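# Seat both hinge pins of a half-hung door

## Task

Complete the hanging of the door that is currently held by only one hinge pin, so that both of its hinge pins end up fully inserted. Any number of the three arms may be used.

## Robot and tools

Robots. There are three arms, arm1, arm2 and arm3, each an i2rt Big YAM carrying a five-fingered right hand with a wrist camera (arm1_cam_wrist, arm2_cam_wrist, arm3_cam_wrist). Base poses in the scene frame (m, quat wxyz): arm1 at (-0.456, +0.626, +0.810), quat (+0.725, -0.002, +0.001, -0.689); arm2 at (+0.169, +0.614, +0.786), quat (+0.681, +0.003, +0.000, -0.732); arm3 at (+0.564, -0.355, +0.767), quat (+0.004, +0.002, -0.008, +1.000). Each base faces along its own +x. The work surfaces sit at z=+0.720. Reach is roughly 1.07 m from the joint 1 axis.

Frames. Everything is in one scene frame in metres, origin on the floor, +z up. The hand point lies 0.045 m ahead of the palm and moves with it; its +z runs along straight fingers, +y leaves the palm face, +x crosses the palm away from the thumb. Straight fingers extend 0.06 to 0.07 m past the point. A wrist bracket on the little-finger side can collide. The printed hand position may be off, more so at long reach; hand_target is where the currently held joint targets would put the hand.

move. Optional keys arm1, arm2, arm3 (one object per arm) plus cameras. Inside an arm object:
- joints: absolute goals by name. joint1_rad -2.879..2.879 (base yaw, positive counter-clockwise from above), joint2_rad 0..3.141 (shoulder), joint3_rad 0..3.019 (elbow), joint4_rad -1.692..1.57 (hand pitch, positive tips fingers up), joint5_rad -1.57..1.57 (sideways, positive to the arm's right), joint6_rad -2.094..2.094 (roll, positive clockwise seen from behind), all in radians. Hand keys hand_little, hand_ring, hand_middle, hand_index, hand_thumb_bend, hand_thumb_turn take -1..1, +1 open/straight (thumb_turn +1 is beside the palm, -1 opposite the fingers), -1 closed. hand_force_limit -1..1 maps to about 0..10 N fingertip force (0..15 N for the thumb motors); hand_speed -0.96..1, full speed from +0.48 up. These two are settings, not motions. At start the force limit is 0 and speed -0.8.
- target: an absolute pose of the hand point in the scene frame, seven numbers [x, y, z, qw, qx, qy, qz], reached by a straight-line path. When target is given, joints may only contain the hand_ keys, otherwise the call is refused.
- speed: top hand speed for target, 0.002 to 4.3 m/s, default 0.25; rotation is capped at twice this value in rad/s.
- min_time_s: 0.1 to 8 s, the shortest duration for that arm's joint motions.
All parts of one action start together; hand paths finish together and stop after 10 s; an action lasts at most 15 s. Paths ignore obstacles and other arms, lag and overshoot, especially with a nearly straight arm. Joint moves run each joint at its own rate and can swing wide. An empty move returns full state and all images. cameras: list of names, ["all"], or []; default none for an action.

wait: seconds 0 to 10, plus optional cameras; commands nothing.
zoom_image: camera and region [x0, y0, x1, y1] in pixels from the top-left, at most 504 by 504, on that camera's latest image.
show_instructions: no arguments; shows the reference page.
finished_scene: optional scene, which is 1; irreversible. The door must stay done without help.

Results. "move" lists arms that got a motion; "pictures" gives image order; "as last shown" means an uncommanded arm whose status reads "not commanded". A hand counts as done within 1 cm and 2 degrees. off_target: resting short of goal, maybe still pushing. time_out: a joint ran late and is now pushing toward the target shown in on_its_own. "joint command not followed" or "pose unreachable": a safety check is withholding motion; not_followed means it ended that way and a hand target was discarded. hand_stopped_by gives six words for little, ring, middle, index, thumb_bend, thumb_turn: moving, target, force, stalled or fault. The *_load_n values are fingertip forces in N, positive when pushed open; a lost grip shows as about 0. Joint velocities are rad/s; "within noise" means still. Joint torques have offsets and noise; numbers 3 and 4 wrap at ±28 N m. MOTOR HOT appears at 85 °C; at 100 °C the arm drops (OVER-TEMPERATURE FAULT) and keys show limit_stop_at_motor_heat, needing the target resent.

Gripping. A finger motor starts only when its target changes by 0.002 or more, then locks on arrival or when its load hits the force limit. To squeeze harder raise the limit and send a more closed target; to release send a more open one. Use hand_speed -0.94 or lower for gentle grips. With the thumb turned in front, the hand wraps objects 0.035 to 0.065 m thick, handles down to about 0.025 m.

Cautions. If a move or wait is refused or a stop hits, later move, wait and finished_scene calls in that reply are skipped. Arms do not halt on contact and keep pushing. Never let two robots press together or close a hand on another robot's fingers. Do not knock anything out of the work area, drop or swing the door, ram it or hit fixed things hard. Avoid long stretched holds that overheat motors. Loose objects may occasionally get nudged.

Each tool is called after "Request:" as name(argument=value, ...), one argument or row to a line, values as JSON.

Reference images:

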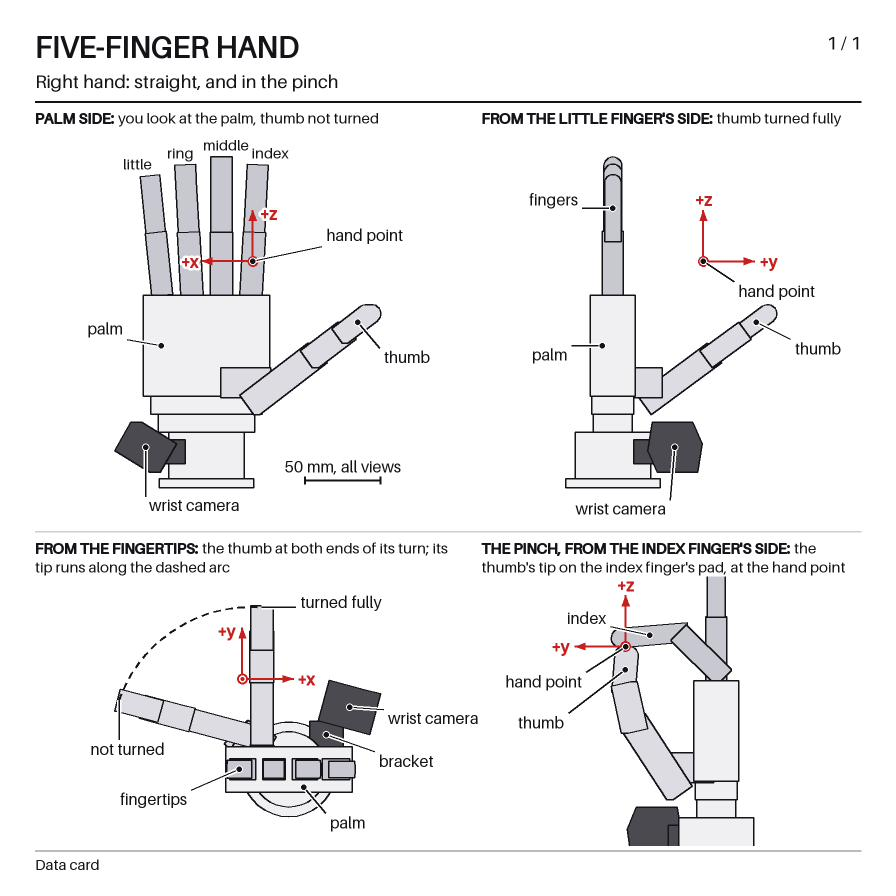

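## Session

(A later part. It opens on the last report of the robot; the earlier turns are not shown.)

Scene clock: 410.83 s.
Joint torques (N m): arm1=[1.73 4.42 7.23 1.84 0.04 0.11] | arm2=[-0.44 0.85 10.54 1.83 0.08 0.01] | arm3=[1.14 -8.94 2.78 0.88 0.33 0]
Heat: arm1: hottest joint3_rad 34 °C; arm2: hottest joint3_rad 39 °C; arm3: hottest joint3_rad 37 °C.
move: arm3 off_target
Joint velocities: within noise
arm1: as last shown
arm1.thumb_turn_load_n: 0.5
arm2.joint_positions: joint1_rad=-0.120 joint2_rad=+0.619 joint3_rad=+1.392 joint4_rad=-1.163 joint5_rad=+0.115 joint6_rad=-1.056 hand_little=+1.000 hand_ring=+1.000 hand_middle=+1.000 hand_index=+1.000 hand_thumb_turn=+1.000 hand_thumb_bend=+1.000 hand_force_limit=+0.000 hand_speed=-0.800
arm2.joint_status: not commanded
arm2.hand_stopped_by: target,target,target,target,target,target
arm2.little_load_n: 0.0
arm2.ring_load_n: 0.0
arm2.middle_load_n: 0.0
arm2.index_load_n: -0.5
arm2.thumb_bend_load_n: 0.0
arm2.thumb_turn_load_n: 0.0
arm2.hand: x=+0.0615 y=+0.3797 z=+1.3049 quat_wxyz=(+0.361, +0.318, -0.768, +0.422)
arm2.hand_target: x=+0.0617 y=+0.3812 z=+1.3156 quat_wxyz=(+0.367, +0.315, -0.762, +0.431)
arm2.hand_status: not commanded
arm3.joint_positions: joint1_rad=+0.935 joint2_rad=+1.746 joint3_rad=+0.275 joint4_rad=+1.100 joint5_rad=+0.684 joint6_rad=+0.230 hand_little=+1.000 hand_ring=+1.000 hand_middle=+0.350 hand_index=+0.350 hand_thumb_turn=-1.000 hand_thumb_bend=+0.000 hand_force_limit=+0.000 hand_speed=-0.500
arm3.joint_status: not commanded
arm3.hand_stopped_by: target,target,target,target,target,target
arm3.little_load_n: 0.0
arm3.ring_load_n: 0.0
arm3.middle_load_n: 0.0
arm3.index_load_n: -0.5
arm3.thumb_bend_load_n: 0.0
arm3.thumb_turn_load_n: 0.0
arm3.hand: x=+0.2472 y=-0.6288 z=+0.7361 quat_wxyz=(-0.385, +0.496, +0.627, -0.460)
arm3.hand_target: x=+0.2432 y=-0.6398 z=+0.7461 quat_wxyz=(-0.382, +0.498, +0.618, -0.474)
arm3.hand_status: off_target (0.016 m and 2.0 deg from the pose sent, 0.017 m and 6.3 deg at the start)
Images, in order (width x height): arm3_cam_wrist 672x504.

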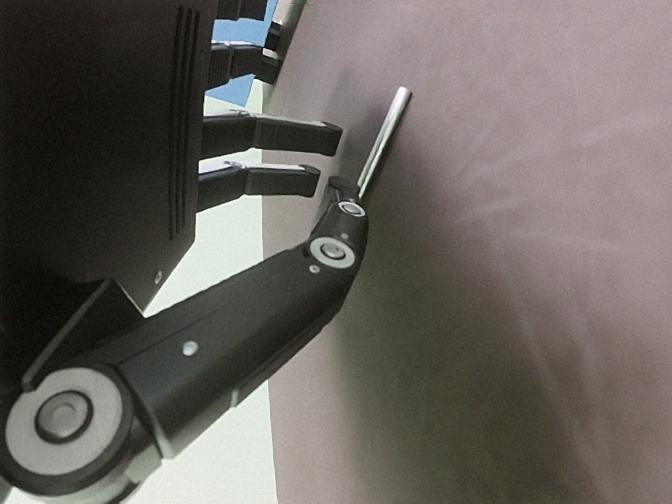

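Request:
move(
  arm3={"target": [0.2456, -0.6495, 0.7395, -0.3818, 0.4977, 0.6181, -0.4738], "speed": 0.08},
  cameras=["arm3_cam_wrist"],
)

Scene clock: 423.57 s.
Joint torques (N m): arm1=[1.79 4.48 7.2 1.85 0.04 0.11] | arm2=[-0.62 0.91 10.54 1.81 0.07 0.02] | arm3=[1.08 -6.77 2.85 1.25 0.33 -0.01]
Heat: arm1: hottest joint3_rad 34 °C; arm2: hottest joint3_rad 39 °C; arm3: hottest joint3_rad 36 °C.
move: arm3 done
Joint velocities: within noise
arm1.joint_positions: joint1_rad=+0.540 joint2_rad=+0.643 joint3_rad=+1.569 joint4_rad=-1.489 joint5_rad=+0.222 joint6_rad=-1.308 hand_little=+1.000 hand_ring=+1.000 hand_middle=+1.000 hand_index=+1.000 hand_thumb_turn=+1.000 hand_thumb_bend=+1.000 hand_force_limit=+0.000 hand_speed=-0.800
arm1.joint_status: not commanded
arm1.hand_stopped_by: target,target,target,target,target,target
arm1.little_load_n: 0.0
arm1.ring_load_n: 0.0
arm1.middle_load_n: 0.0
arm1.index_load_n: 0.0
arm1.thumb_bend_load_n: 0.0
arm1.thumb_turn_load_n: 0.0
arm1.hand: x=-0.4302 y=+0.4273 z=+1.3542 quat_wxyz=(+0.261, +0.677, -0.549, +0.414)
arm1.hand_target: x=-0.4304 y=+0.4313 z=+1.3581 quat_wxyz=(+0.258, +0.677, -0.548, +0.418)
arm1.hand_status: not commanded
arm2: as last shown
arm2.index_load_n: 0.0
arm3.joint_positions: joint1_rad=+0.964 joint2_rad=+1.755 joint3_rad=+0.294 joint4_rad=+1.100 joint5_rad=+0.711 joint6_rad=+0.243 hand_little=+1.000 hand_ring=+1.000 hand_middle=+0.350 hand_index=+0.350 hand_thumb_turn=-1.000 hand_thumb_bend=+0.000 hand_force_limit=+0.000 hand_speed=-0.500
arm3.joint_status: not commanded
arm3.hand_stopped_by: target,target,target,target,target,target
arm3.little_load_n: 0.0
arm3.ring_load_n: 0.0
arm3.middle_load_n: 0.0
arm3.index_load_n: 0.0
arm3.thumb_bend_load_n: 0.5
arm3.thumb_turn_load_n: 0.0
arm3.hand: x=+0.2479 y=-0.6412 z=+0.7384 quat_wxyz=(-0.385, +0.496, +0.622, -0.467)
arm3.hand_target: x=+0.2457 y=-0.6495 z=+0.7397 quat_wxyz=(-0.382, +0.498, +0.618, -0.474)
arm3.hand_status: done (0.009 m and 1.0 deg from the pose sent, 0.021 m and 2.0 deg at the start)
Images, in order (width x height): arm3_cam_wrist 672x504.

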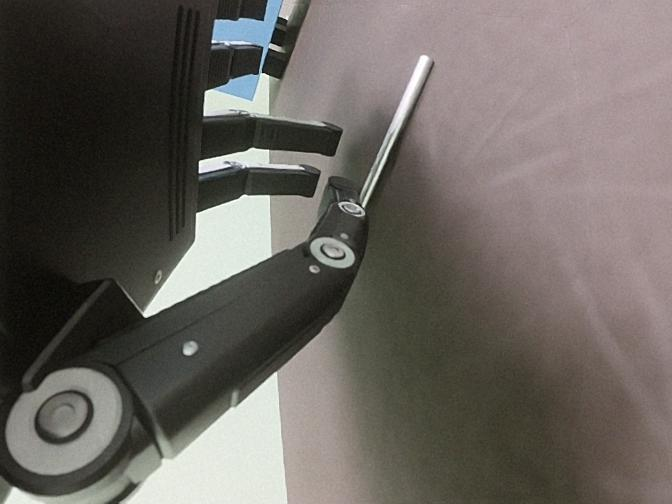

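Request:
move(
  arm3={"target": [0.2456, -0.6495, 0.7295, -0.3818, 0.4977, 0.6181, -0.4738], "speed": 0.05},
  cameras=["arm3_cam_wrist"],
)

Scene clock: 430.50 s.
Joint torques (N m): arm1=[1.79 4.54 7.23 1.84 0.03 0.11] | arm2=[-0.44 0.79 10.55 1.87 0.09 0.01] | arm3=[1.14 -6.42 2.47 1.5 0.15 -0.01]
Heat: arm1: hottest joint3_rad 34 °C; arm2: hottest joint3_rad 40 °C; arm3: hottest joint3_rad 36 °C.
move: arm3 done
Joint velocities: within noise
arm1, arm2: as last shown
arm3.joint_positions: joint1_rad=+0.965 joint2_rad=+1.803 joint3_rad=+0.299 joint4_rad=+1.144 joint5_rad=+0.716 joint6_rad=+0.245 hand_little=+1.000 hand_ring=+1.000 hand_middle=+0.350 hand_index=+0.350 hand_thumb_turn=-1.000 hand_thumb_bend=+0.000 hand_force_limit=+0.000 hand_speed=-0.500
arm3.joint_status: not commanded
arm3.hand_stopped_by: target,target,target,target,target,target
arm3.little_load_n: 0.0
arm3.ring_load_n: 0.0
arm3.middle_load_n: 0.0
arm3.index_load_n: 0.0
arm3.thumb_bend_load_n: 0.0
arm3.thumb_turn_load_n: 0.0
arm3.hand: x=+0.2470 y=-0.6410 z=+0.7304 quat_wxyz=(-0.386, +0.498, +0.620, -0.467)
arm3.hand_target: x=+0.2458 y=-0.6494 z=+0.7297 quat_wxyz=(-0.382, +0.498, +0.618, -0.474)
arm3.hand_status: done (0.009 m and 1.0 deg from the pose sent, 0.012 m and 1.0 deg at the start)
Images, in order (width x height): arm3_cam_wrist 672x504.

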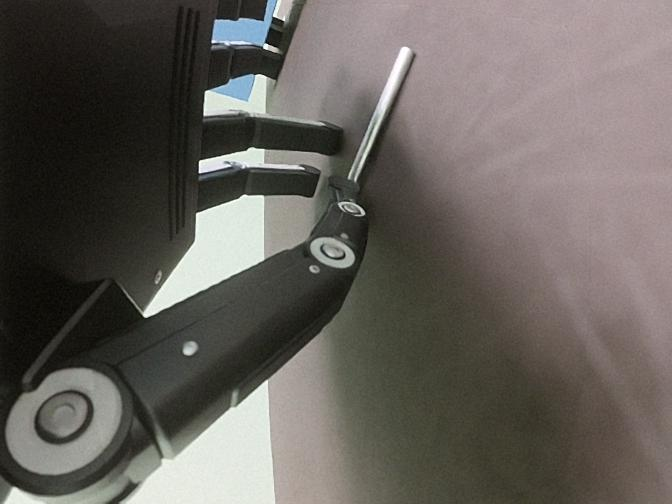

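Request:
move(
  arm3={"target": [0.2456, -0.6495, 0.7253, -0.3818, 0.4977, 0.6181, -0.4738], "speed": 0.05},
  cameras=["arm3_cam_wrist"],
)

Request:
zoom_image(
  camera="arm3_cam_wrist",
  region=[280, 110, 420, 230],
)

Scene clock: 436.07 s.
Joint torques (N m): arm1=[1.73 4.48 7.23 1.85 0.04 0.11] | arm2=[-0.79 0.79 10.61 1.78 0.07 0.03] | arm3=[1.08 -6.18 2.3 1.28 0.08 -0.01]
Heat: arm1: hottest joint3_rad 34 °C; arm2: hottest joint3_rad 40 °C; arm3: hottest joint3_rad 36 °C.
move: arm3 done
Joint velocities: within noise
arm1, arm2: as last shown
arm2.ring_load_n: -0.5
arm3.joint_positions: joint1_rad=+0.965 joint2_rad=+1.822 joint3_rad=+0.303 joint4_rad=+1.171 joint5_rad=+0.719 joint6_rad=+0.245 hand_little=+1.000 hand_ring=+1.000 hand_middle=+0.350 hand_index=+0.350 hand_thumb_turn=-1.000 hand_thumb_bend=+0.000 hand_force_limit=+0.000 hand_speed=-0.500
arm3.joint_status: not commanded
arm3.hand_stopped_by: target,target,target,target,target,target
arm3.little_load_n: 0.0
arm3.ring_load_n: 0.0
arm3.middle_load_n: 0.5
arm3.index_load_n: 0.0
arm3.thumb_bend_load_n: 0.0
arm3.thumb_turn_load_n: 0.0
arm3.hand: x=+0.2455 y=-0.6425 z=+0.7296 quat_wxyz=(-0.387, +0.498, +0.616, -0.471)
arm3.hand_target: x=+0.2457 y=-0.6493 z=+0.7254 quat_wxyz=(-0.382, +0.498, +0.618, -0.474)
arm3.hand_status: done (0.008 m and 0.7 deg from the pose sent, 0.010 m and 1.0 deg at the start)
Images, in order (width x height): arm3_cam_wrist 672x504.

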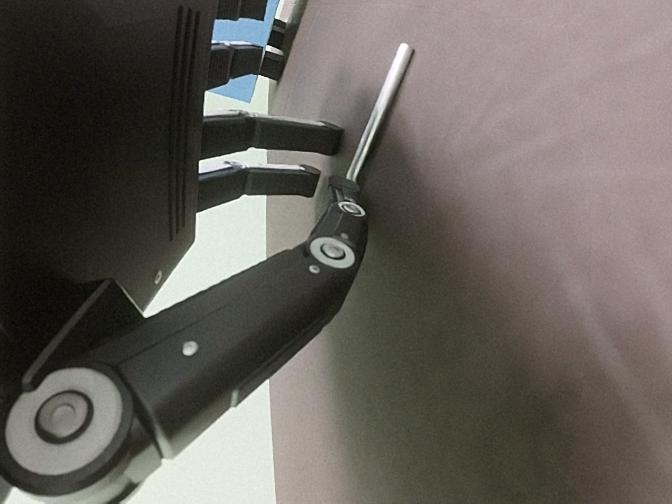

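Scaled by 3.600 from the camera's image (finer frame: 960x720).

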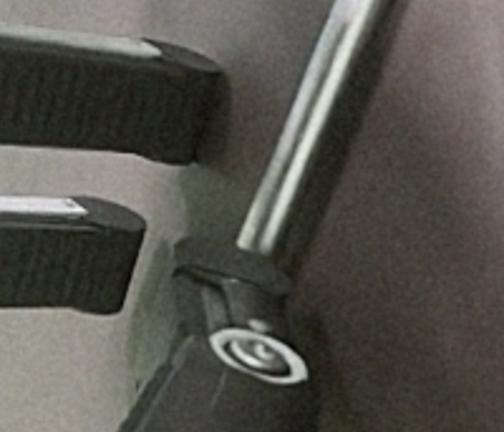

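Request:
move(
  arm3={"joints": {"hand_index": -0.15, "hand_middle": -0.15, "hand_speed": -0.85, "hand_force_limit": -0.6}},
  cameras=["arm3_cam_wrist"],
)

Request:
zoom_image(
  camera="arm3_cam_wrist",
  region=[280, 110, 420, 230],
)

Scene clock: 441.87 s.
Joint torques (N m): arm1=[1.79 4.48 7.21 1.84 0.03 0.11] | arm2=[-0.67 0.79 10.62 1.83 0.07 0.01] | arm3=[1.14 -6.36 2 1.2 0.06 -0.03]
Heat: arm1: hottest joint3_rad 34 °C; arm2: hottest joint3_rad 40 °C; arm3: hottest joint3_rad 36 °C.
move: arm3 off_target
Joint velocities: within noise
arm1, arm2: as last shown
arm1.little_load_n: 0.5
arm2.ring_load_n: 0.0
arm3.joint_positions: joint1_rad=+0.965 joint2_rad=+1.824 joint3_rad=+0.307 joint4_rad=+1.173 joint5_rad=+0.719 joint6_rad=+0.248 hand_little=+1.000 hand_ring=+1.000 hand_middle=+0.339 hand_index=+0.227 hand_thumb_turn=-1.000 hand_thumb_bend=+0.000 hand_force_limit=-0.600 hand_speed=-0.850
arm3.joint_status: hand_middle off_target (ended at +0.339, target -0.150); hand_index off_target (ended at +0.227, target -0.150); the others done
arm3.hand_stopped_by: target,target,force,force,target,target
arm3.little_load_n: 0.0
arm3.ring_load_n: 0.0
arm3.middle_load_n: 0.0
arm3.index_load_n: 1.0
arm3.thumb_bend_load_n: 0.0
arm3.thumb_turn_load_n: 0.0
arm3.hand: x=+0.2441 y=-0.6445 z=+0.7304 quat_wxyz=(-0.386, +0.499, +0.614, -0.473)
arm3.hand_target: x=+0.2458 y=-0.6493 z=+0.7253 quat_wxyz=(-0.382, +0.498, +0.618, -0.474)
arm3.hand_status: not commanded
Images, in order (width x height): arm3_cam_wrist 672x504.

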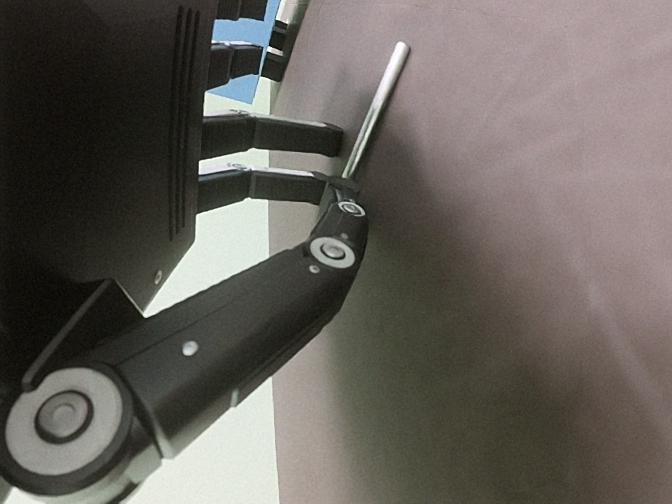

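Scaled by 3.600 from the camera's image (finer frame: 960x720).

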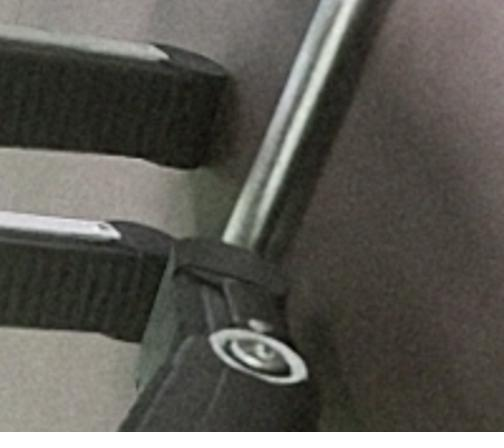

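Request:
move(
  arm3={"joints": {"hand_index": -0.1, "hand_middle": -0.1, "hand_speed": -0.85, "hand_force_limit": -0.2}},
  cameras=["arm3_cam_wrist"],
)

Request:
zoom_image(
  camera="arm3_cam_wrist",
  region=[280, 110, 420, 230],
)

Scene clock: 449.83 s.
Joint torques (N m): arm1=[1.73 4.54 7.2 1.84 0.03 0.11] | arm2=[-0.79 0.79 10.54 1.81 0.07 0] | arm3=[1.08 -6.59 0.83 0.47 -0.11 -0.04]
Heat: arm1: hottest joint3_rad 34 °C; arm2: hottest joint3_rad 40 °C; arm3: hottest joint3_rad 36 °C.
move: arm3 done
Joint velocities: within noise
arm1, arm2: as last shown
arm1.little_load_n: 0.0
arm1.thumb_turn_load_n: -0.5
arm3.joint_positions: joint1_rad=+0.965 joint2_rad=+1.824 joint3_rad=+0.327 joint4_rad=+1.191 joint5_rad=+0.723 joint6_rad=+0.248 hand_little=+1.000 hand_ring=+1.000 hand_middle=-0.099 hand_index=-0.100 hand_thumb_turn=-1.000 hand_thumb_bend=+0.000 hand_force_limit=-0.200 hand_speed=-0.850
arm3.joint_status: all done
arm3.hand_stopped_by: target,target,target,target,target,target
arm3.little_load_n: 0.0
arm3.ring_load_n: 0.0
arm3.middle_load_n: 3.0
arm3.index_load_n: 0.0
arm3.thumb_bend_load_n: 0.0
arm3.thumb_turn_load_n: 0.0
arm3.hand: x=+0.2367 y=-0.6540 z=+0.7393 quat_wxyz=(-0.386, +0.501, +0.601, -0.488)
arm3.hand_target: x=+0.2456 y=-0.6494 z=+0.7255 quat_wxyz=(-0.382, +0.498, +0.618, -0.474)
arm3.hand_status: not commanded
Images, in order (width x height): arm3_cam_wrist 672x504.

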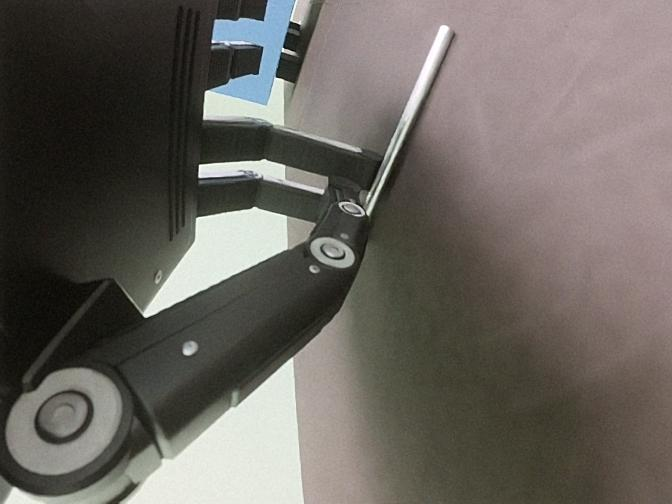

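Scaled by 3.600 from the camera's image (finer frame: 960x720).

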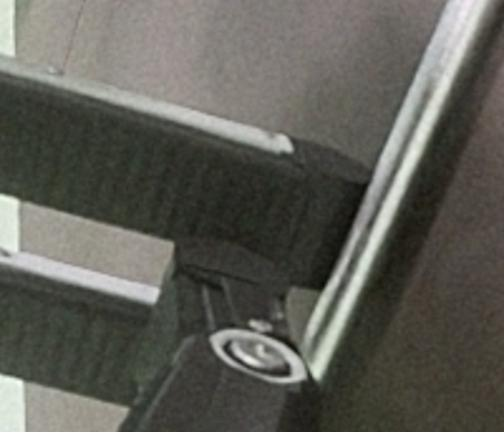

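Request:
move(
  arm3={"target": [0.25, -0.649, 0.79, -0.3818, 0.4977, 0.6181, -0.4738], "speed": 0.1},
)

Request:
move(
  arm3={"joints": {"hand_index": -0.6, "hand_middle": -0.6, "hand_speed": -0.85, "hand_force_limit": -0.4}},
  cameras=["arm3_cam_wrist"],
)

Request:
zoom_image(
  camera="arm3_cam_wrist",
  region=[280, 110, 420, 230],
)

Scene clock: 464.00 s.
Joint torques (N m): arm1=[1.79 4.48 7.21 1.84 0.03 0.11] | arm2=[-0.62 0.91 10.66 1.84 0.07 0.03] | arm3=[1.2 -7.18 3.55 0.87 0.32 0]
Heat: arm1: hottest joint3_rad 34 °C; arm2: hottest joint3_rad 40 °C; arm3: hottest joint3_rad 35 °C.
move: arm3 done
Joint velocities: within noise
arm1, arm2: as last shown
arm1.thumb_turn_load_n: 0.0
arm3.joint_positions: joint1_rad=+0.973 joint2_rad=+1.497 joint3_rad=+0.302 joint4_rad=+0.834 joint5_rad=+0.720 joint6_rad=+0.248 hand_little=+1.000 hand_ring=+1.000 hand_middle=-0.099 hand_index=-0.100 hand_thumb_turn=-1.000 hand_thumb_bend=+0.000 hand_force_limit=-0.200 hand_speed=-0.850
arm3.joint_status: not commanded
arm3.hand_stopped_by: target,target,target,target,target,target
arm3.little_load_n: 0.0
arm3.ring_load_n: 0.0
arm3.middle_load_n: 0.0
arm3.index_load_n: 0.0
arm3.thumb_bend_load_n: 0.0
arm3.thumb_turn_load_n: 0.0
arm3.hand: x=+0.2486 y=-0.6448 z=+0.7859 quat_wxyz=(-0.385, +0.497, +0.621, -0.468)
arm3.hand_target: x=+0.2500 y=-0.6490 z=+0.7899 quat_wxyz=(-0.382, +0.498, +0.618, -0.474)
arm3.hand_status: done (0.006 m and 0.8 deg from the pose sent, 0.053 m and 2.6 deg at the start)
pictures: none

Scene clock: 465.43 s.
Joint torques (N m): arm1=[1.73 4.48 7.21 1.84 0.04 0.11] | arm2=[-0.67 1.08 10.56 1.85 0.07 0.03] | arm3=[1.14 -7.12 3.56 0.88 0.32 -0.01]
Heat: arm1: hottest joint3_rad 34 °C; arm2: hottest joint3_rad 40 °C; arm3: hottest joint3_rad 35 °C.
move: arm3 off_target
Joint velocities: within noise
arm1, arm2: as last shown
arm3.joint_positions: joint1_rad=+0.973 joint2_rad=+1.497 joint3_rad=+0.302 joint4_rad=+0.833 joint5_rad=+0.720 joint6_rad=+0.248 hand_little=+1.000 hand_ring=+1.000 hand_middle=-0.235 hand_index=-0.237 hand_thumb_turn=-1.000 hand_thumb_bend=+0.000 hand_force_limit=-0.400 hand_speed=-0.850
arm3.joint_status: hand_middle off_target (ended at -0.235, target -0.600); hand_index off_target (ended at -0.237, target -0.600); the others done
arm3.hand_stopped_by: target,target,force,force,target,target
arm3.little_load_n: 0.0
arm3.ring_load_n: 0.0
arm3.middle_load_n: 6.0
arm3.index_load_n: 4.0
arm3.thumb_bend_load_n: 1.0
arm3.thumb_turn_load_n: 0.0
arm3.hand: x=+0.2486 y=-0.6448 z=+0.7858 quat_wxyz=(-0.385, +0.497, +0.621, -0.468)
arm3.hand_target: x=+0.2500 y=-0.6489 z=+0.7899 quat_wxyz=(-0.382, +0.498, +0.618, -0.474)
arm3.hand_status: not commanded
Images, in order (width x height): arm3_cam_wrist 672x504.

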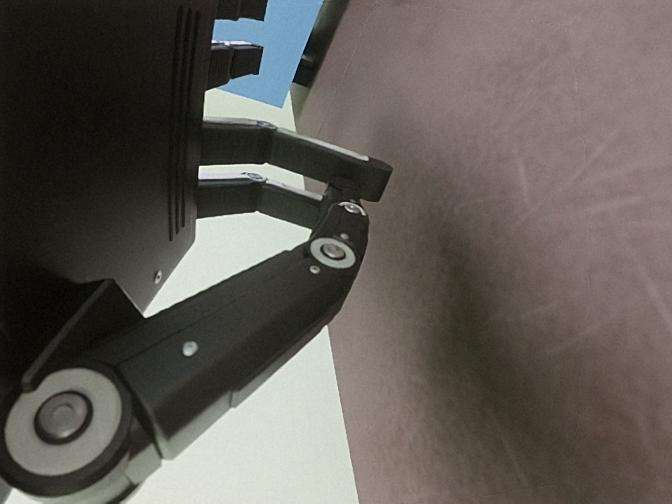

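Scaled by 3.600 from the camera's image (finer frame: 960x720).

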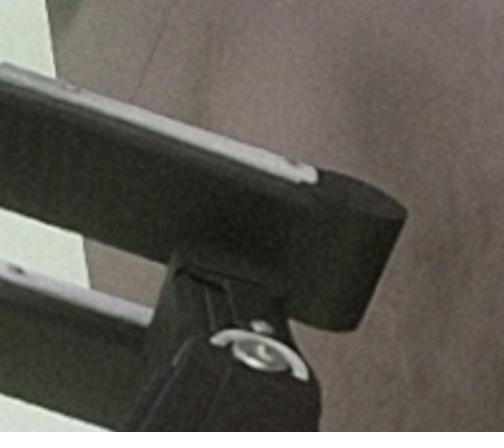

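Request:
move(
  arm3={"joints": {"hand_index": 0.2, "hand_middle": 0.2, "hand_thumb_bend": 0.2, "hand_speed": -0.6}},
)

Request:
move(
  arm3={"joints": {"hand_index": -0.8, "hand_middle": -0.8, "hand_speed": -0.85, "hand_force_limit": -0.4}},
  cameras=["arm3_cam_wrist"],
)

Request:
zoom_image(
  camera="arm3_cam_wrist",
  region=[280, 110, 420, 230],
)

Scene clock: 480.67 s.
Joint torques (N m): arm1=[1.79 4.54 7.21 1.84 0.04 0.11] | arm2=[-0.62 1.08 10.59 1.84 0.08 0.02] | arm3=[1.2 -7.18 3.56 0.88 0.32 -0.01]
Heat: arm1: hottest joint3_rad 34 °C; arm2: hottest joint3_rad 40 °C; arm3: hottest joint3_rad 35 °C.
move: arm3 done
Joint velocities: within noise
arm1: as last shown
arm2.joint_positions: joint1_rad=-0.120 joint2_rad=+0.619 joint3_rad=+1.392 joint4_rad=-1.163 joint5_rad=+0.115 joint6_rad=-1.056 hand_little=+1.000 hand_ring=+1.000 hand_middle=+1.000 hand_index=+1.000 hand_thumb_turn=+1.000 hand_thumb_bend=+1.000 hand_force_limit=+0.000 hand_speed=-0.800
arm2.joint_status: not commanded
arm2.hand_stopped_by: target,target,target,target,target,target
arm2.little_load_n: -0.5
arm2.ring_load_n: -0.5
arm2.middle_load_n: 0.0
arm2.index_load_n: 0.0
arm2.thumb_bend_load_n: 0.0
arm2.thumb_turn_load_n: 0.0
arm2.hand: x=+0.0615 y=+0.3797 z=+1.3049 quat_wxyz=(+0.361, +0.318, -0.768, +0.422)
arm2.hand_target: x=+0.0617 y=+0.3812 z=+1.3156 quat_wxyz=(+0.367, +0.315, -0.762, +0.431)
arm2.hand_status: not commanded
arm3.joint_positions: joint1_rad=+0.973 joint2_rad=+1.497 joint3_rad=+0.302 joint4_rad=+0.833 joint5_rad=+0.720 joint6_rad=+0.248 hand_little=+1.000 hand_ring=+1.000 hand_middle=+0.200 hand_index=+0.200 hand_thumb_turn=-1.000 hand_thumb_bend=+0.200 hand_force_limit=-0.400 hand_speed=-0.600
arm3.joint_status: all done
arm3.hand_stopped_by: target,target,target,target,target,target
arm3.little_load_n: 0.0
arm3.ring_load_n: 0.0
arm3.middle_load_n: 0.0
arm3.index_load_n: 0.0
arm3.thumb_bend_load_n: 0.0
arm3.thumb_turn_load_n: 0.0
arm3.hand: x=+0.2486 y=-0.6448 z=+0.7858 quat_wxyz=(-0.385, +0.497, +0.621, -0.468)
arm3.hand_target: x=+0.2500 y=-0.6489 z=+0.7899 quat_wxyz=(-0.382, +0.498, +0.618, -0.474)
arm3.hand_status: not commanded
pictures: none

Scene clock: 483.30 s.
Joint torques (N m): arm1=[1.79 4.48 7.21 1.84 0.03 0.11] | arm2=[-0.62 0.85 10.58 1.85 0.07 0.01] | arm3=[1.2 -7.18 3.55 0.9 0.32 -0.01]
Heat: arm1: hottest joint3_rad 34 °C; arm2: hottest joint3_rad 40 °C; arm3: hottest joint3_rad 35 °C.
move: arm3 off_target
Joint velocities: within noise
arm1.joint_positions: joint1_rad=+0.540 joint2_rad=+0.643 joint3_rad=+1.569 joint4_rad=-1.489 joint5_rad=+0.222 joint6_rad=-1.308 hand_little=+1.000 hand_ring=+1.000 hand_middle=+1.000 hand_index=+1.000 hand_thumb_turn=+1.000 hand_thumb_bend=+1.000 hand_force_limit=+0.000 hand_speed=-0.800
arm1.joint_status: not commanded
arm1.hand_stopped_by: target,target,target,target,target,target
arm1.little_load_n: 0.0
arm1.ring_load_n: 0.0
arm1.middle_load_n: 0.0
arm1.index_load_n: 0.0
arm1.thumb_bend_load_n: 0.0
arm1.thumb_turn_load_n: 0.0
arm1.hand: x=-0.4302 y=+0.4273 z=+1.3542 quat_wxyz=(+0.261, +0.677, -0.549, +0.414)
arm1.hand_target: x=-0.4304 y=+0.4313 z=+1.3581 quat_wxyz=(+0.258, +0.677, -0.548, +0.418)
arm1.hand_status: not commanded
arm2: as last shown
arm2.little_load_n: 0.0
arm2.ring_load_n: 0.0
arm3.joint_positions: joint1_rad=+0.973 joint2_rad=+1.497 joint3_rad=+0.302 joint4_rad=+0.833 joint5_rad=+0.720 joint6_rad=+0.248 hand_little=+1.000 hand_ring=+1.000 hand_middle=-0.255 hand_index=-0.285 hand_thumb_turn=-1.000 hand_thumb_bend=+0.200 hand_force_limit=-0.400 hand_speed=-0.850
arm3.joint_status: hand_middle off_target (ended at -0.255, target -0.800); hand_index off_target (ended at -0.285, target -0.800); the others done
arm3.hand_stopped_by: target,target,force,force,target,target
arm3.little_load_n: 0.0
arm3.ring_load_n: 0.0
arm3.middle_load_n: 4.0
arm3.index_load_n: 4.5
arm3.thumb_bend_load_n: 0.5
arm3.thumb_turn_load_n: 0.0
arm3.hand: x=+0.2486 y=-0.6448 z=+0.7858 quat_wxyz=(-0.385, +0.497, +0.621, -0.468)
arm3.hand_target: x=+0.2500 y=-0.6489 z=+0.7899 quat_wxyz=(-0.382, +0.498, +0.618, -0.474)
arm3.hand_status: not commanded
Images, in order (width x height): arm3_cam_wrist 672x504.

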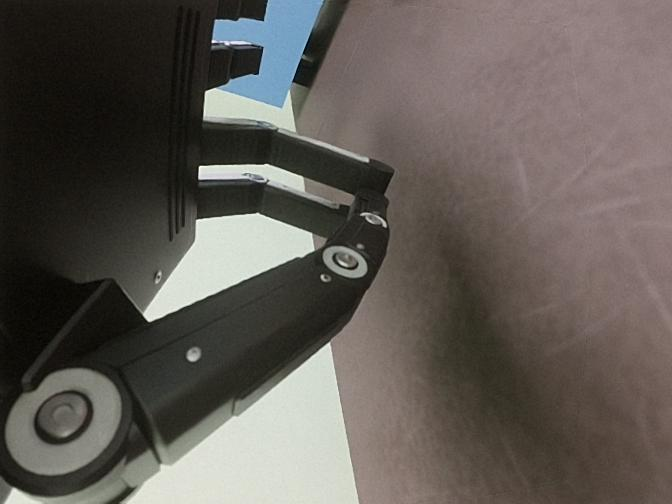

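Scaled by 3.600 from the camera's image (finer frame: 960x720).

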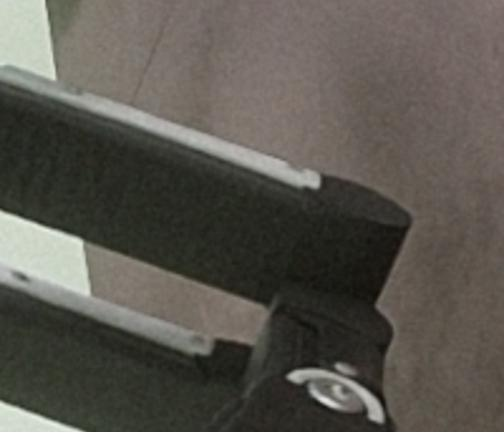

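Request:
move(
  arm3={"target": [0.2456, -0.648, 0.765, 0.4436, -0.4435, -0.5507, 0.5506], "speed": 0.1, "joints": {"hand_index": 0.3, "hand_middle": 0.3, "hand_speed": -0.5}},
  cameras=["arm3_cam_wrist"],
)

Scene clock: 503.43 s.
Joint torques (N m): arm1=[1.79 4.48 7.2 1.84 0.03 0.11] | arm2=[-0.79 0.85 10.51 1.8 0.08 0.02] | arm3=[1.14 -7.3 1.06 1.76 0.18 -0.16]
Heat: arm1: hottest joint3_rad 34 °C; arm2: hottest joint3_rad 40 °C; arm3: hottest joint3_rad 35 °C.
move: arm3 off_target
Joint velocities: within noise
arm1, arm2: as last shown
arm3.joint_positions: joint1_rad=+1.017 joint2_rad=+1.928 joint3_rad=+0.275 joint4_rad=+1.554 joint5_rad=+0.809 joint6_rad=+0.082 hand_little=+1.000 hand_ring=+1.000 hand_middle=+0.300 hand_index=+0.300 hand_thumb_turn=-1.000 hand_thumb_bend=+0.200 hand_force_limit=-0.400 hand_speed=-0.500
arm3.joint_status: all done
arm3.hand_stopped_by: target,target,target,target,target,target
arm3.little_load_n: 0.0
arm3.ring_load_n: 0.0
arm3.middle_load_n: -0.5
arm3.index_load_n: 0.0
arm3.thumb_bend_load_n: 0.0
arm3.thumb_turn_load_n: 0.0
arm3.hand: x=+0.2453 y=-0.6434 z=+0.7643 quat_wxyz=(-0.435, +0.462, +0.566, -0.526)
arm3.hand_target: x=+0.2455 y=-0.6482 z=+0.7655 quat_wxyz=(-0.435, +0.458, +0.565, -0.531)
arm3.hand_status: off_target (0.005 m and 4.0 deg from the pose sent, 0.021 m and 15.4 deg at the start; a joint's target at an end of its range on 22 of 55 steps)
Images, in order (width x height): arm3_cam_wrist 672x504.

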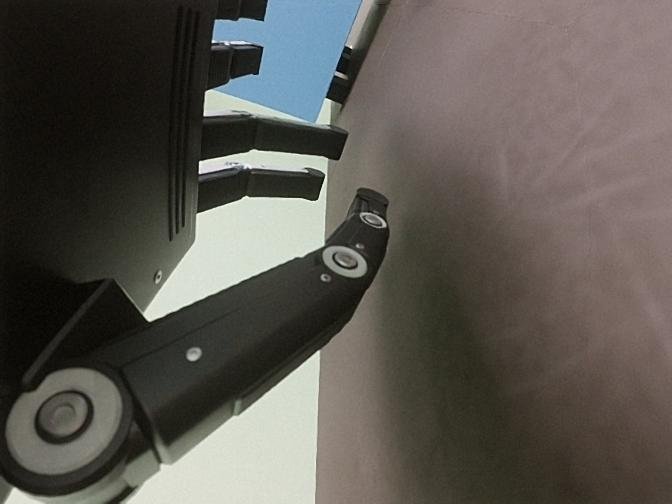

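Request:
move(
  arm3={"target": [0.28, -0.62, 0.92, -0.3818, 0.4977, 0.6181, -0.4738], "speed": 0.2},
  cameras=["arm3_cam_wrist"],
)

Scene clock: 509.57 s.
Joint torques (N m): arm1=[1.79 4.48 7.21 1.84 0.04 0.11] | arm2=[-0.62 0.85 10.58 1.85 0.08 0.01] | arm3=[0.09 -0.91 10.09 0.84 0.21 0.02]
Heat: arm1: hottest joint3_rad 34 °C; arm2: hottest joint3_rad 40 °C; arm3: hottest joint3_rad 35 °C.
move: arm3 off_target
Joint velocities: within noise
arm1, arm2: as last shown
arm3.joint_positions: joint1_rad=+1.020 joint2_rad=+0.814 joint3_rad=+0.333 joint4_rad=+0.085 joint5_rad=+0.754 joint6_rad=+0.262 hand_little=+1.000 hand_ring=+1.000 hand_middle=+0.300 hand_index=+0.300 hand_thumb_turn=-1.000 hand_thumb_bend=+0.200 hand_force_limit=-0.400 hand_speed=-0.500
arm3.joint_status: not commanded
arm3.hand_stopped_by: target,target,target,target,target,target
arm3.little_load_n: 0.0
arm3.ring_load_n: 0.0
arm3.middle_load_n: 0.0
arm3.index_load_n: 0.0
arm3.thumb_bend_load_n: 0.5
arm3.thumb_turn_load_n: 0.0
arm3.hand: x=+0.2901 y=-0.6081 z=+0.8980 quat_wxyz=(-0.385, +0.491, +0.632, -0.460)
arm3.hand_target: x=+0.2810 y=-0.6189 z=+0.9204 quat_wxyz=(-0.382, +0.497, +0.618, -0.474)
arm3.hand_status: off_target (0.027 m and 2.4 deg from the pose sent, 0.161 m and 11.2 deg at the start)
Images, in order (width x height): arm3_cam_wrist 672x504.

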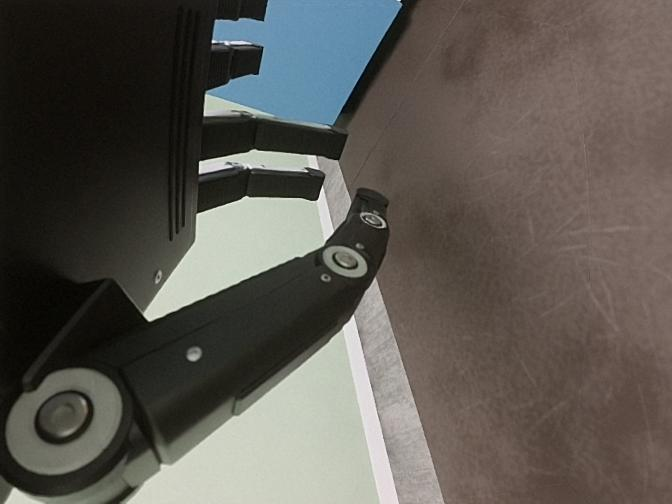

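Request:
move(
  arm3={"target": [0.25, -0.50, 1.14, -0.4875, -0.1458, 0.8332, -0.2167], "speed": 0.25},
  cameras=["arm3_cam_wrist"],
)

Scene clock: 516.87 s.
Joint torques (N m): arm1=[1.79 4.48 7.23 1.84 0.03 0.11] | arm2=[-0.62 0.91 10.63 1.77 0.07 0.02] | arm3=[0.03 0.38 11.29 1.02 -0.05 -0.18]
Heat: arm1: hottest joint3_rad 34 °C; arm2: hottest joint3_rad 40 °C; arm3: hottest joint3_rad 37 °C.
move: arm3 off_target
Joint velocities: within noise
arm1, arm2: as last shown
arm3.joint_positions: joint1_rad=+0.544 joint2_rad=+0.611 joint3_rad=+0.894 joint4_rad=-0.762 joint5_rad=-0.062 joint6_rad=-1.329 hand_little=+1.000 hand_ring=+1.000 hand_middle=+0.300 hand_index=+0.300 hand_thumb_turn=-1.000 hand_thumb_bend=+0.200 hand_force_limit=-0.400 hand_speed=-0.500
arm3.joint_status: not commanded
arm3.hand_stopped_by: target,target,target,target,target,target
arm3.little_load_n: 0.0
arm3.ring_load_n: 0.0
arm3.middle_load_n: 0.0
arm3.index_load_n: 0.0
arm3.thumb_bend_load_n: 0.0
arm3.thumb_turn_load_n: 0.0
arm3.hand: x=+0.2552 y=-0.4998 z=+1.1119 quat_wxyz=(-0.471, -0.145, +0.844, -0.214)
arm3.hand_target: x=+0.2509 y=-0.4996 z=+1.1396 quat_wxyz=(-0.488, -0.146, +0.833, -0.217)
arm3.hand_status: off_target (0.029 m and 2.3 deg from the pose sent, 0.268 m and 84.2 deg at the start)
Images, in order (width x height): arm3_cam_wrist 672x504.

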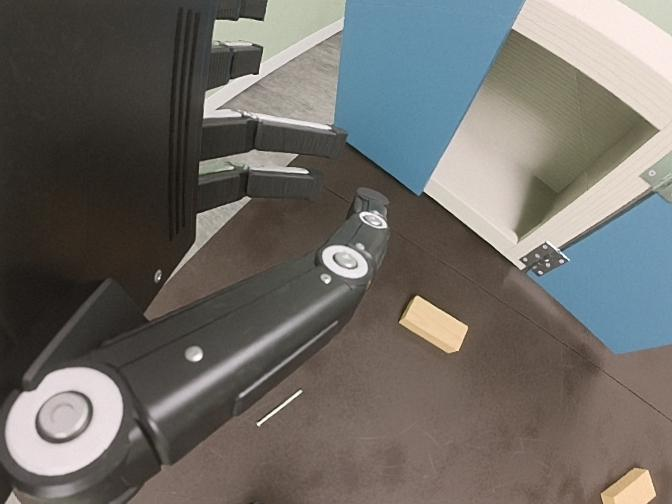

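Request:
zoom_image(
  camera="arm3_cam_wrist",
  region=[230, 370, 330, 450],
)

Scaled by 5.040 from the camera's image (finer frame: 960x720).

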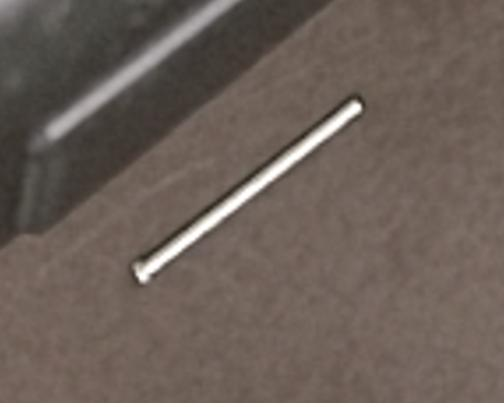

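Request:
move(
  arm3={"target": [0.5025, -0.547, 0.86, 0, 0.7825, 0.6226, 0], "speed": 0.2, "joints": {"hand_index": 1, "hand_middle": 1, "hand_thumb_turn": 1, "hand_thumb_bend": 1, "hand_speed": 0}},
  cameras=["arm3_cam_wrist"],
)

Scene clock: 609.23 s.
Joint torques (N m): arm1=[1.73 4.48 7.21 1.84 0.03 0.11] | arm2=[-0.67 1.03 10.58 1.84 0.05 0.02] | arm3=[0.26 -1.9 6.31 0.05 -0.03 0.01]
Heat: arm1: hottest joint3_rad 34 °C; arm2: hottest joint3_rad 40 °C; arm3: hottest joint3_rad 46 °C.
move: arm3 done
Joint velocities: within noise
arm1, arm2: as last shown
arm3.joint_positions: joint1_rad=+0.912 joint2_rad=+0.825 joint3_rad=+0.578 joint4_rad=-1.331 joint5_rad=-0.012 joint6_rad=+1.116 hand_little=+1.000 hand_ring=+1.000 hand_middle=+1.000 hand_index=+1.000 hand_thumb_turn=+1.000 hand_thumb_bend=+1.000 hand_force_limit=-0.400 hand_speed=+0.000
arm3.joint_status: all done
arm3.hand_stopped_by: target,target,target,target,target,target
arm3.little_load_n: 0.0
arm3.ring_load_n: 0.0
arm3.middle_load_n: 0.0
arm3.index_load_n: 0.0
arm3.thumb_bend_load_n: 0.0
arm3.thumb_turn_load_n: 0.0
arm3.hand: x=+0.5053 y=-0.5447 z=+0.8585 quat_wxyz=(-0.003, +0.778, +0.629, +0.009)
arm3.hand_target: x=+0.5025 y=-0.5469 z=+0.8600 quat_wxyz=(+0.000, +0.782, +0.623, +0.000)
arm3.hand_status: done (0.004 m and 1.4 deg from the pose sent, 0.356 m and 131.4 deg at the start)
Images, in order (width x height): arm3_cam_wrist 672x504.

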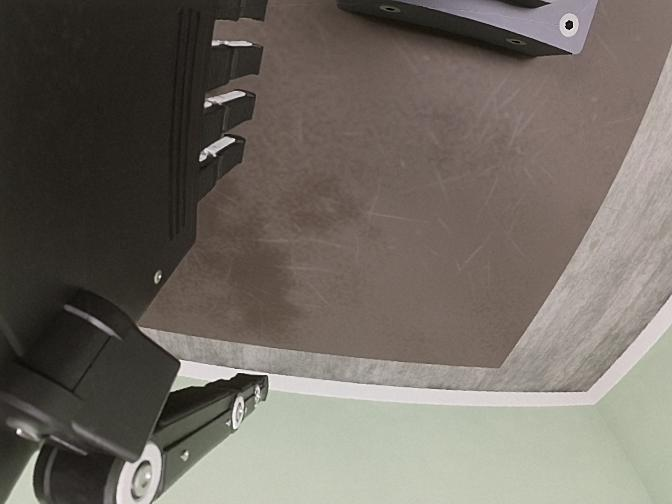

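Request:
move(
  arm3={"target": [0.3965, -0.473, 0.88, 0, 0.6228, -0.7824, 0], "speed": 0.4},
  cameras=["arm3_cam_wrist"],
)

Scene clock: 622.57 s.
Joint torques (N m): arm1=[1.79 4.54 7.21 1.85 0.03 0.11] | arm2=[-0.67 0.73 10.58 1.81 0.07 0.01] | arm3=[0.03 3.02 5.81 -0.96 -0.64 -0.01]
Heat: arm1: hottest joint3_rad 34 °C; arm2: hottest joint3_rad 40 °C; arm3: hottest joint3_rad 44 °C.
move: arm3 off_target
Joint velocities: within noise
arm1, arm2: as last shown
arm2.thumb_turn_load_n: -0.5
arm3.joint_positions: joint1_rad=-0.330 joint2_rad=+0.626 joint3_rad=+0.362 joint4_rad=-1.621 joint5_rad=-0.803 joint6_rad=+2.108 hand_little=+1.000 hand_ring=+1.000 hand_middle=+1.000 hand_index=+1.000 hand_thumb_turn=+1.000 hand_thumb_bend=+1.000 hand_force_limit=-0.400 hand_speed=+0.000
arm3.joint_status: not commanded
arm3.hand_stopped_by: target,target,target,target,target,target
arm3.little_load_n: 0.0
arm3.ring_load_n: 0.0
arm3.middle_load_n: 0.0
arm3.index_load_n: 0.0
arm3.thumb_bend_load_n: 0.0
arm3.thumb_turn_load_n: 0.0
arm3.hand: x=+0.3958 y=-0.4721 z=+0.8821 quat_wxyz=(+0.364, +0.801, -0.441, +0.176)
arm3.hand_target: x=+0.3971 y=-0.4714 z=+0.8801 quat_wxyz=(+0.364, +0.793, -0.452, +0.187)
arm3.hand_status: off_target (0.002 m and 64.8 deg from the pose sent, 0.132 m and 179.2 deg at the start; pose on its path clipped on 101 of 164 steps; a joint's target at an end of its range on 121 of 164 steps)
led back after a hold (arm3 arm): the arm was led back toward your command in small steps, so it may still be short of it.
pose unreachable (arm3 arm): on one or more control steps of this call this arm could not follow its commanded pose, so it was not sent that pose on those steps. It may still have moved: this result reports where it is.
cause: moving toward the commanded pose would bring two parts of the arm too close to each other (its hand and another part of the arm, 10 mm apart when it was first held).
Images, in order (width x height): arm3_cam_wrist 672x504.

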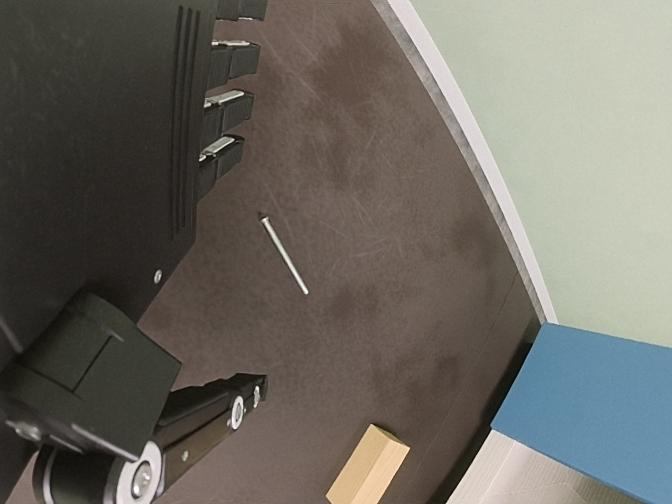

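Request:
move(
  arm3={"joints": {"joint1_rad": 0.6, "joint2_rad": 0.7, "joint3_rad": 0.578, "joint4_rad": -1.331, "joint5_rad": 0, "joint6_rad": -1.0}, "min_time_s": 3},
)

Request:
move(
  arm3={"joints": {"joint1_rad": 0.94, "joint2_rad": 0.78, "joint3_rad": 0.578, "joint4_rad": -1.331, "joint5_rad": 0, "joint6_rad": -1.95}, "min_time_s": 2},
  cameras=["arm3_cam_wrist"],
)

Scene clock: 636.00 s.
Joint torques (N m): arm1=[1.79 4.48 7.21 1.84 0.03 0.11] | arm2=[-0.56 0.85 10.63 1.84 0.06 0] | arm3=[1.2 2.26 6.58 -0.4 -0.38 -0.2]
Heat: arm1: hottest joint3_rad 34 °C; arm2: hottest joint3_rad 40 °C; arm3: hottest joint3_rad 43 °C.
move: arm3 time_out
Joint velocities: within noise
arm1, arm2: as last shown
arm1.middle_load_n: 0.5
arm2.thumb_turn_load_n: 0.0
arm3.joint_positions: joint1_rad=-0.234 joint2_rad=+0.632 joint3_rad=+0.361 joint4_rad=-1.605 joint5_rad=-0.704 joint6_rad=+1.827 hand_little=+1.000 hand_ring=+1.000 hand_middle=+1.000 hand_index=+1.000 hand_thumb_turn=+1.000 hand_thumb_bend=+1.000 hand_force_limit=-0.400 hand_speed=+0.000
arm3.joint_status: joint1_rad time_out (moved +0.096 of +0.930); joint3_rad time_out (moved +0.000 of +0.216); joint4_rad time_out (moved +0.015 of +0.290); joint5_rad time_out (moved +0.099 of +0.803); joint6_rad time_out (moved -0.281 of -3.108); the others done
arm3.hand_stopped_by: target,target,target,target,target,target
arm3.little_load_n: 0.0
arm3.ring_load_n: 0.0
arm3.middle_load_n: 0.0
arm3.index_load_n: 0.0
arm3.thumb_bend_load_n: 0.0
arm3.thumb_turn_load_n: 0.0
arm3.on_its_own: joint1_rad is held at -0.226, not at your +0.600, since a time_out; joint3_rad is held at +0.369, not at your +0.578, since a time_out; joint4_rad is held at -1.598, not at your -1.331, since a time_out; joint5_rad is held at -0.702, not at your +0.000, since a time_out; joint6_rad is held at +1.814, not at your -1.000, since a time_out
arm3.hand: x=+0.4183 y=-0.4899 z=+0.8786 quat_wxyz=(+0.333, +0.889, -0.279, +0.141)
arm3.hand_target: x=+0.4164 y=-0.4905 z=+0.8811 quat_wxyz=(+0.332, +0.894, -0.269, +0.135)
arm3.hand_status: not commanded
pictures: none
led back after a hold (arm3 arm): the arm was led back toward your command in small steps, so it may still be short of it.
joint command not followed: on one or more control steps a check withheld the commanded joint targets of the arm3 arm, and it was not sent them on those steps.
cause: the commanded joint targets, or the way to them, would bring two parts of the arm too close to each other (its hand and another part of the arm, 12 mm apart when it was first held).

not run: a stop came earlier in this reply.

Request:
move(
  arm3={"target": [0.2, -0.45, 1.0, 0, 0.7825, 0.6226, 0], "speed": 0.25},
)

Scene clock: 648.47 s.
Joint torques (N m): arm1=[1.79 4.48 7.21 1.84 0.04 0.11] | arm2=[-0.38 0.56 10.59 1.77 0.07 0.01] | arm3=[0.91 -8.88 9.7 -0.1 0.09 -0.16]
Heat: arm1: hottest joint3_rad 34 °C; arm2: hottest joint3_rad 40 °C; arm3: hottest joint3_rad 42 °C.
move: arm3 off_target
Joint velocities: within noise
arm1: as last shown
arm1.middle_load_n: 0.0
arm2.joint_positions: joint1_rad=-0.120 joint2_rad=+0.619 joint3_rad=+1.392 joint4_rad=-1.163 joint5_rad=+0.115 joint6_rad=-1.056 hand_little=+1.000 hand_ring=+1.000 hand_middle=+1.000 hand_index=+1.000 hand_thumb_turn=+1.000 hand_thumb_bend=+1.000 hand_force_limit=+0.000 hand_speed=-0.800
arm2.joint_status: not commanded
arm2.hand_stopped_by: target,target,target,target,target,target
arm2.little_load_n: 0.0
arm2.ring_load_n: 0.0
arm2.middle_load_n: 0.0
arm2.index_load_n: 0.0
arm2.thumb_bend_load_n: 0.5
arm2.thumb_turn_load_n: 0.0
arm2.hand: x=+0.0615 y=+0.3797 z=+1.3049 quat_wxyz=(+0.361, +0.318, -0.768, +0.422)
arm2.hand_target: x=+0.0617 y=+0.3812 z=+1.3156 quat_wxyz=(+0.367, +0.315, -0.762, +0.431)
arm2.hand_status: not commanded
arm3.joint_positions: joint1_rad=+0.107 joint2_rad=+1.424 joint3_rad=+1.350 joint4_rad=-1.540 joint5_rad=-0.018 joint6_rad=+0.342 hand_little=+1.000 hand_ring=+1.000 hand_middle=+1.000 hand_index=+1.000 hand_thumb_turn=+1.000 hand_thumb_bend=+1.000 hand_force_limit=-0.400 hand_speed=+0.000
arm3.joint_status: not commanded
arm3.hand_stopped_by: target,target,target,target,target,target
arm3.little_load_n: 0.0
arm3.ring_load_n: 0.0
arm3.middle_load_n: 0.0
arm3.index_load_n: 0.0
arm3.thumb_bend_load_n: 0.0
arm3.thumb_turn_load_n: 0.0
arm3.hand: x=+0.2155 y=-0.4467 z=+0.9892 quat_wxyz=(+0.011, +0.788, +0.616, +0.017)
arm3.hand_target: x=+0.2006 y=-0.4499 z=+1.0002 quat_wxyz=(+0.000, +0.783, +0.622, +0.000)
arm3.hand_status: off_target (0.019 m and 2.5 deg from the pose sent, 0.253 m and 117.1 deg at the start)
pictures: none

Request:
move(
  arm3={"joints": {"joint1_rad": 0.6, "joint6_rad": -1.8}, "min_time_s": 3},
)

Request:
move(
  arm3={"target": [0.3965, -0.473, 0.92, 0, 0.6228, -0.7824, 0], "speed": 0.25},
  cameras=["arm3_cam_wrist"],
)

Scene clock: 656.90 s.
Joint torques (N m): arm1=[1.79 4.54 7.21 1.84 0.03 0.11] | arm2=[-0.62 0.91 10.59 1.84 0.07 0.02] | arm3=[0.73 -8.94 9.7 -0.09 0.12 -0.16]
Heat: arm1: hottest joint3_rad 34 °C; arm2: hottest joint3_rad 40 °C; arm3: hottest joint3_rad 42 °C.
move: arm3 done
Joint velocities: within noise
arm1.joint_positions: joint1_rad=+0.540 joint2_rad=+0.643 joint3_rad=+1.569 joint4_rad=-1.489 joint5_rad=+0.222 joint6_rad=-1.308 hand_little=+1.000 hand_ring=+1.000 hand_middle=+1.000 hand_index=+1.000 hand_thumb_turn=+1.000 hand_thumb_bend=+1.000 hand_force_limit=+0.000 hand_speed=-0.800
arm1.joint_status: not commanded
arm1.hand_stopped_by: target,target,target,target,target,target
arm1.little_load_n: 0.0
arm1.ring_load_n: 0.0
arm1.middle_load_n: 0.0
arm1.index_load_n: 0.0
arm1.thumb_bend_load_n: 0.0
arm1.thumb_turn_load_n: 0.0
arm1.hand: x=-0.4302 y=+0.4273 z=+1.3542 quat_wxyz=(+0.261, +0.677, -0.549, +0.414)
arm1.hand_target: x=-0.4304 y=+0.4313 z=+1.3581 quat_wxyz=(+0.258, +0.677, -0.548, +0.418)
arm1.hand_status: not commanded
arm2: as last shown
arm2.thumb_bend_load_n: 0.0
arm3.joint_positions: joint1_rad=+0.596 joint2_rad=+1.424 joint3_rad=+1.350 joint4_rad=-1.540 joint5_rad=-0.018 joint6_rad=-1.791 hand_little=+1.000 hand_ring=+1.000 hand_middle=+1.000 hand_index=+1.000 hand_thumb_turn=+1.000 hand_thumb_bend=+1.000 hand_force_limit=-0.400 hand_speed=+0.000
arm3.joint_status: all done
arm3.hand_stopped_by: target,target,target,target,target,target
arm3.little_load_n: 0.0
arm3.ring_load_n: 0.0
arm3.middle_load_n: 0.0
arm3.index_load_n: 0.5
arm3.thumb_bend_load_n: 0.0
arm3.thumb_turn_load_n: 0.0
arm3.hand: x=+0.2096 y=-0.5215 z=+0.9846 quat_wxyz=(+0.024, -0.393, +0.919, +0.003)
arm3.hand_target: x=+0.1962 y=-0.5321 z=+0.9968 quat_wxyz=(+0.004, -0.399, +0.917, +0.000)
arm3.hand_status: not commanded
pictures: none

Scene clock: 658.57 s.
Joint torques (N m): arm1=[1.73 4.48 7.21 1.84 0.04 0.11] | arm2=[-0.5 0.97 10.58 1.81 0.06 0.01] | arm3=[1.03 -1.44 6.63 -0.43 0.17 -0.05]
Heat: arm1: hottest joint3_rad 34 °C; arm2: hottest joint3_rad 40 °C; arm3: hottest joint3_rad 42 °C.
move: arm3 done
Joint velocities: within noise
arm1, arm2: as last shown
arm1.thumb_bend_load_n: 0.5
arm3.joint_positions: joint1_rad=+0.927 joint2_rad=+0.822 joint3_rad=+0.739 joint4_rad=-1.474 joint5_rad=-0.016 joint6_rad=-1.992 hand_little=+1.000 hand_ring=+1.000 hand_middle=+1.000 hand_index=+1.000 hand_thumb_turn=+1.000 hand_thumb_bend=+1.000 hand_force_limit=-0.400 hand_speed=+0.000
arm3.joint_status: not commanded
arm3.hand_stopped_by: target,target,target,target,target,target
arm3.little_load_n: 0.0
arm3.ring_load_n: 0.0
arm3.middle_load_n: 0.0
arm3.index_load_n: 0.0
arm3.thumb_bend_load_n: 0.0
arm3.thumb_turn_load_n: 0.0
arm3.hand: x=+0.3953 y=-0.4733 z=+0.9194 quat_wxyz=(-0.001, -0.621, +0.784, -0.002)
arm3.hand_target: x=+0.3965 y=-0.4730 z=+0.9200 quat_wxyz=(+0.000, -0.623, +0.782, +0.000)
arm3.hand_status: done (0.001 m and 0.3 deg from the pose sent, 0.204 m and 30.9 deg at the start)
Images, in order (width x height): arm3_cam_wrist 672x504.

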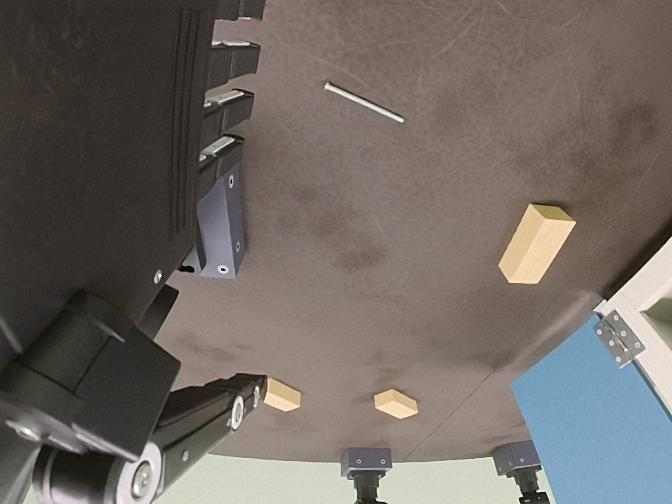

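Request:
move(
  arm3={"target": [0.3903, -0.4947, 0.795, 0, 0.6228, -0.7824, 0], "speed": 0.12},
  cameras=["arm3_cam_wrist"],
)

Scene clock: 675.03 s.
Joint torques (N m): arm1=[1.73 4.48 7.21 1.85 0.03 0.11] | arm2=[-0.56 1.03 10.61 1.81 0.07 0.01] | arm3=[1.14 -2.02 5.64 0.42 0.16 0.01]
Heat: arm1: hottest joint3_rad 34 °C; arm2: hottest joint3_rad 41 °C; arm3: hottest joint3_rad 41 °C.
move: arm3 done
Joint velocities: within noise
arm1, arm2: as last shown
arm1.thumb_bend_load_n: 0.0
arm3.joint_positions: joint1_rad=+0.971 joint2_rad=+1.027 joint3_rad=+0.506 joint4_rad=-1.049 joint5_rad=-0.015 joint6_rad=-1.953 hand_little=+1.000 hand_ring=+1.000 hand_middle=+1.000 hand_index=+1.000 hand_thumb_turn=+1.000 hand_thumb_bend=+1.000 hand_force_limit=-0.400 hand_speed=+0.000
arm3.joint_status: not commanded
arm3.hand_stopped_by: target,target,target,target,target,target
arm3.little_load_n: 0.0
arm3.ring_load_n: 0.0
arm3.middle_load_n: 0.0
arm3.index_load_n: 0.0
arm3.thumb_bend_load_n: 0.0
arm3.thumb_turn_load_n: 0.0
arm3.hand: x=+0.3914 y=-0.4911 z=+0.7965 quat_wxyz=(+0.005, -0.623, +0.782, +0.000)
arm3.hand_target: x=+0.3904 y=-0.4946 z=+0.7951 quat_wxyz=(+0.000, -0.623, +0.782, +0.000)
arm3.hand_status: done (0.004 m and 0.6 deg from the pose sent, 0.126 m and 0.3 deg at the start)
Images, in order (width x height): arm3_cam_wrist 672x504.

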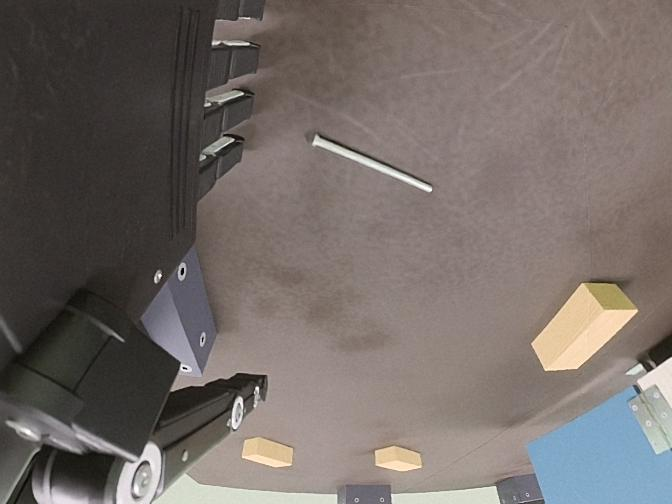

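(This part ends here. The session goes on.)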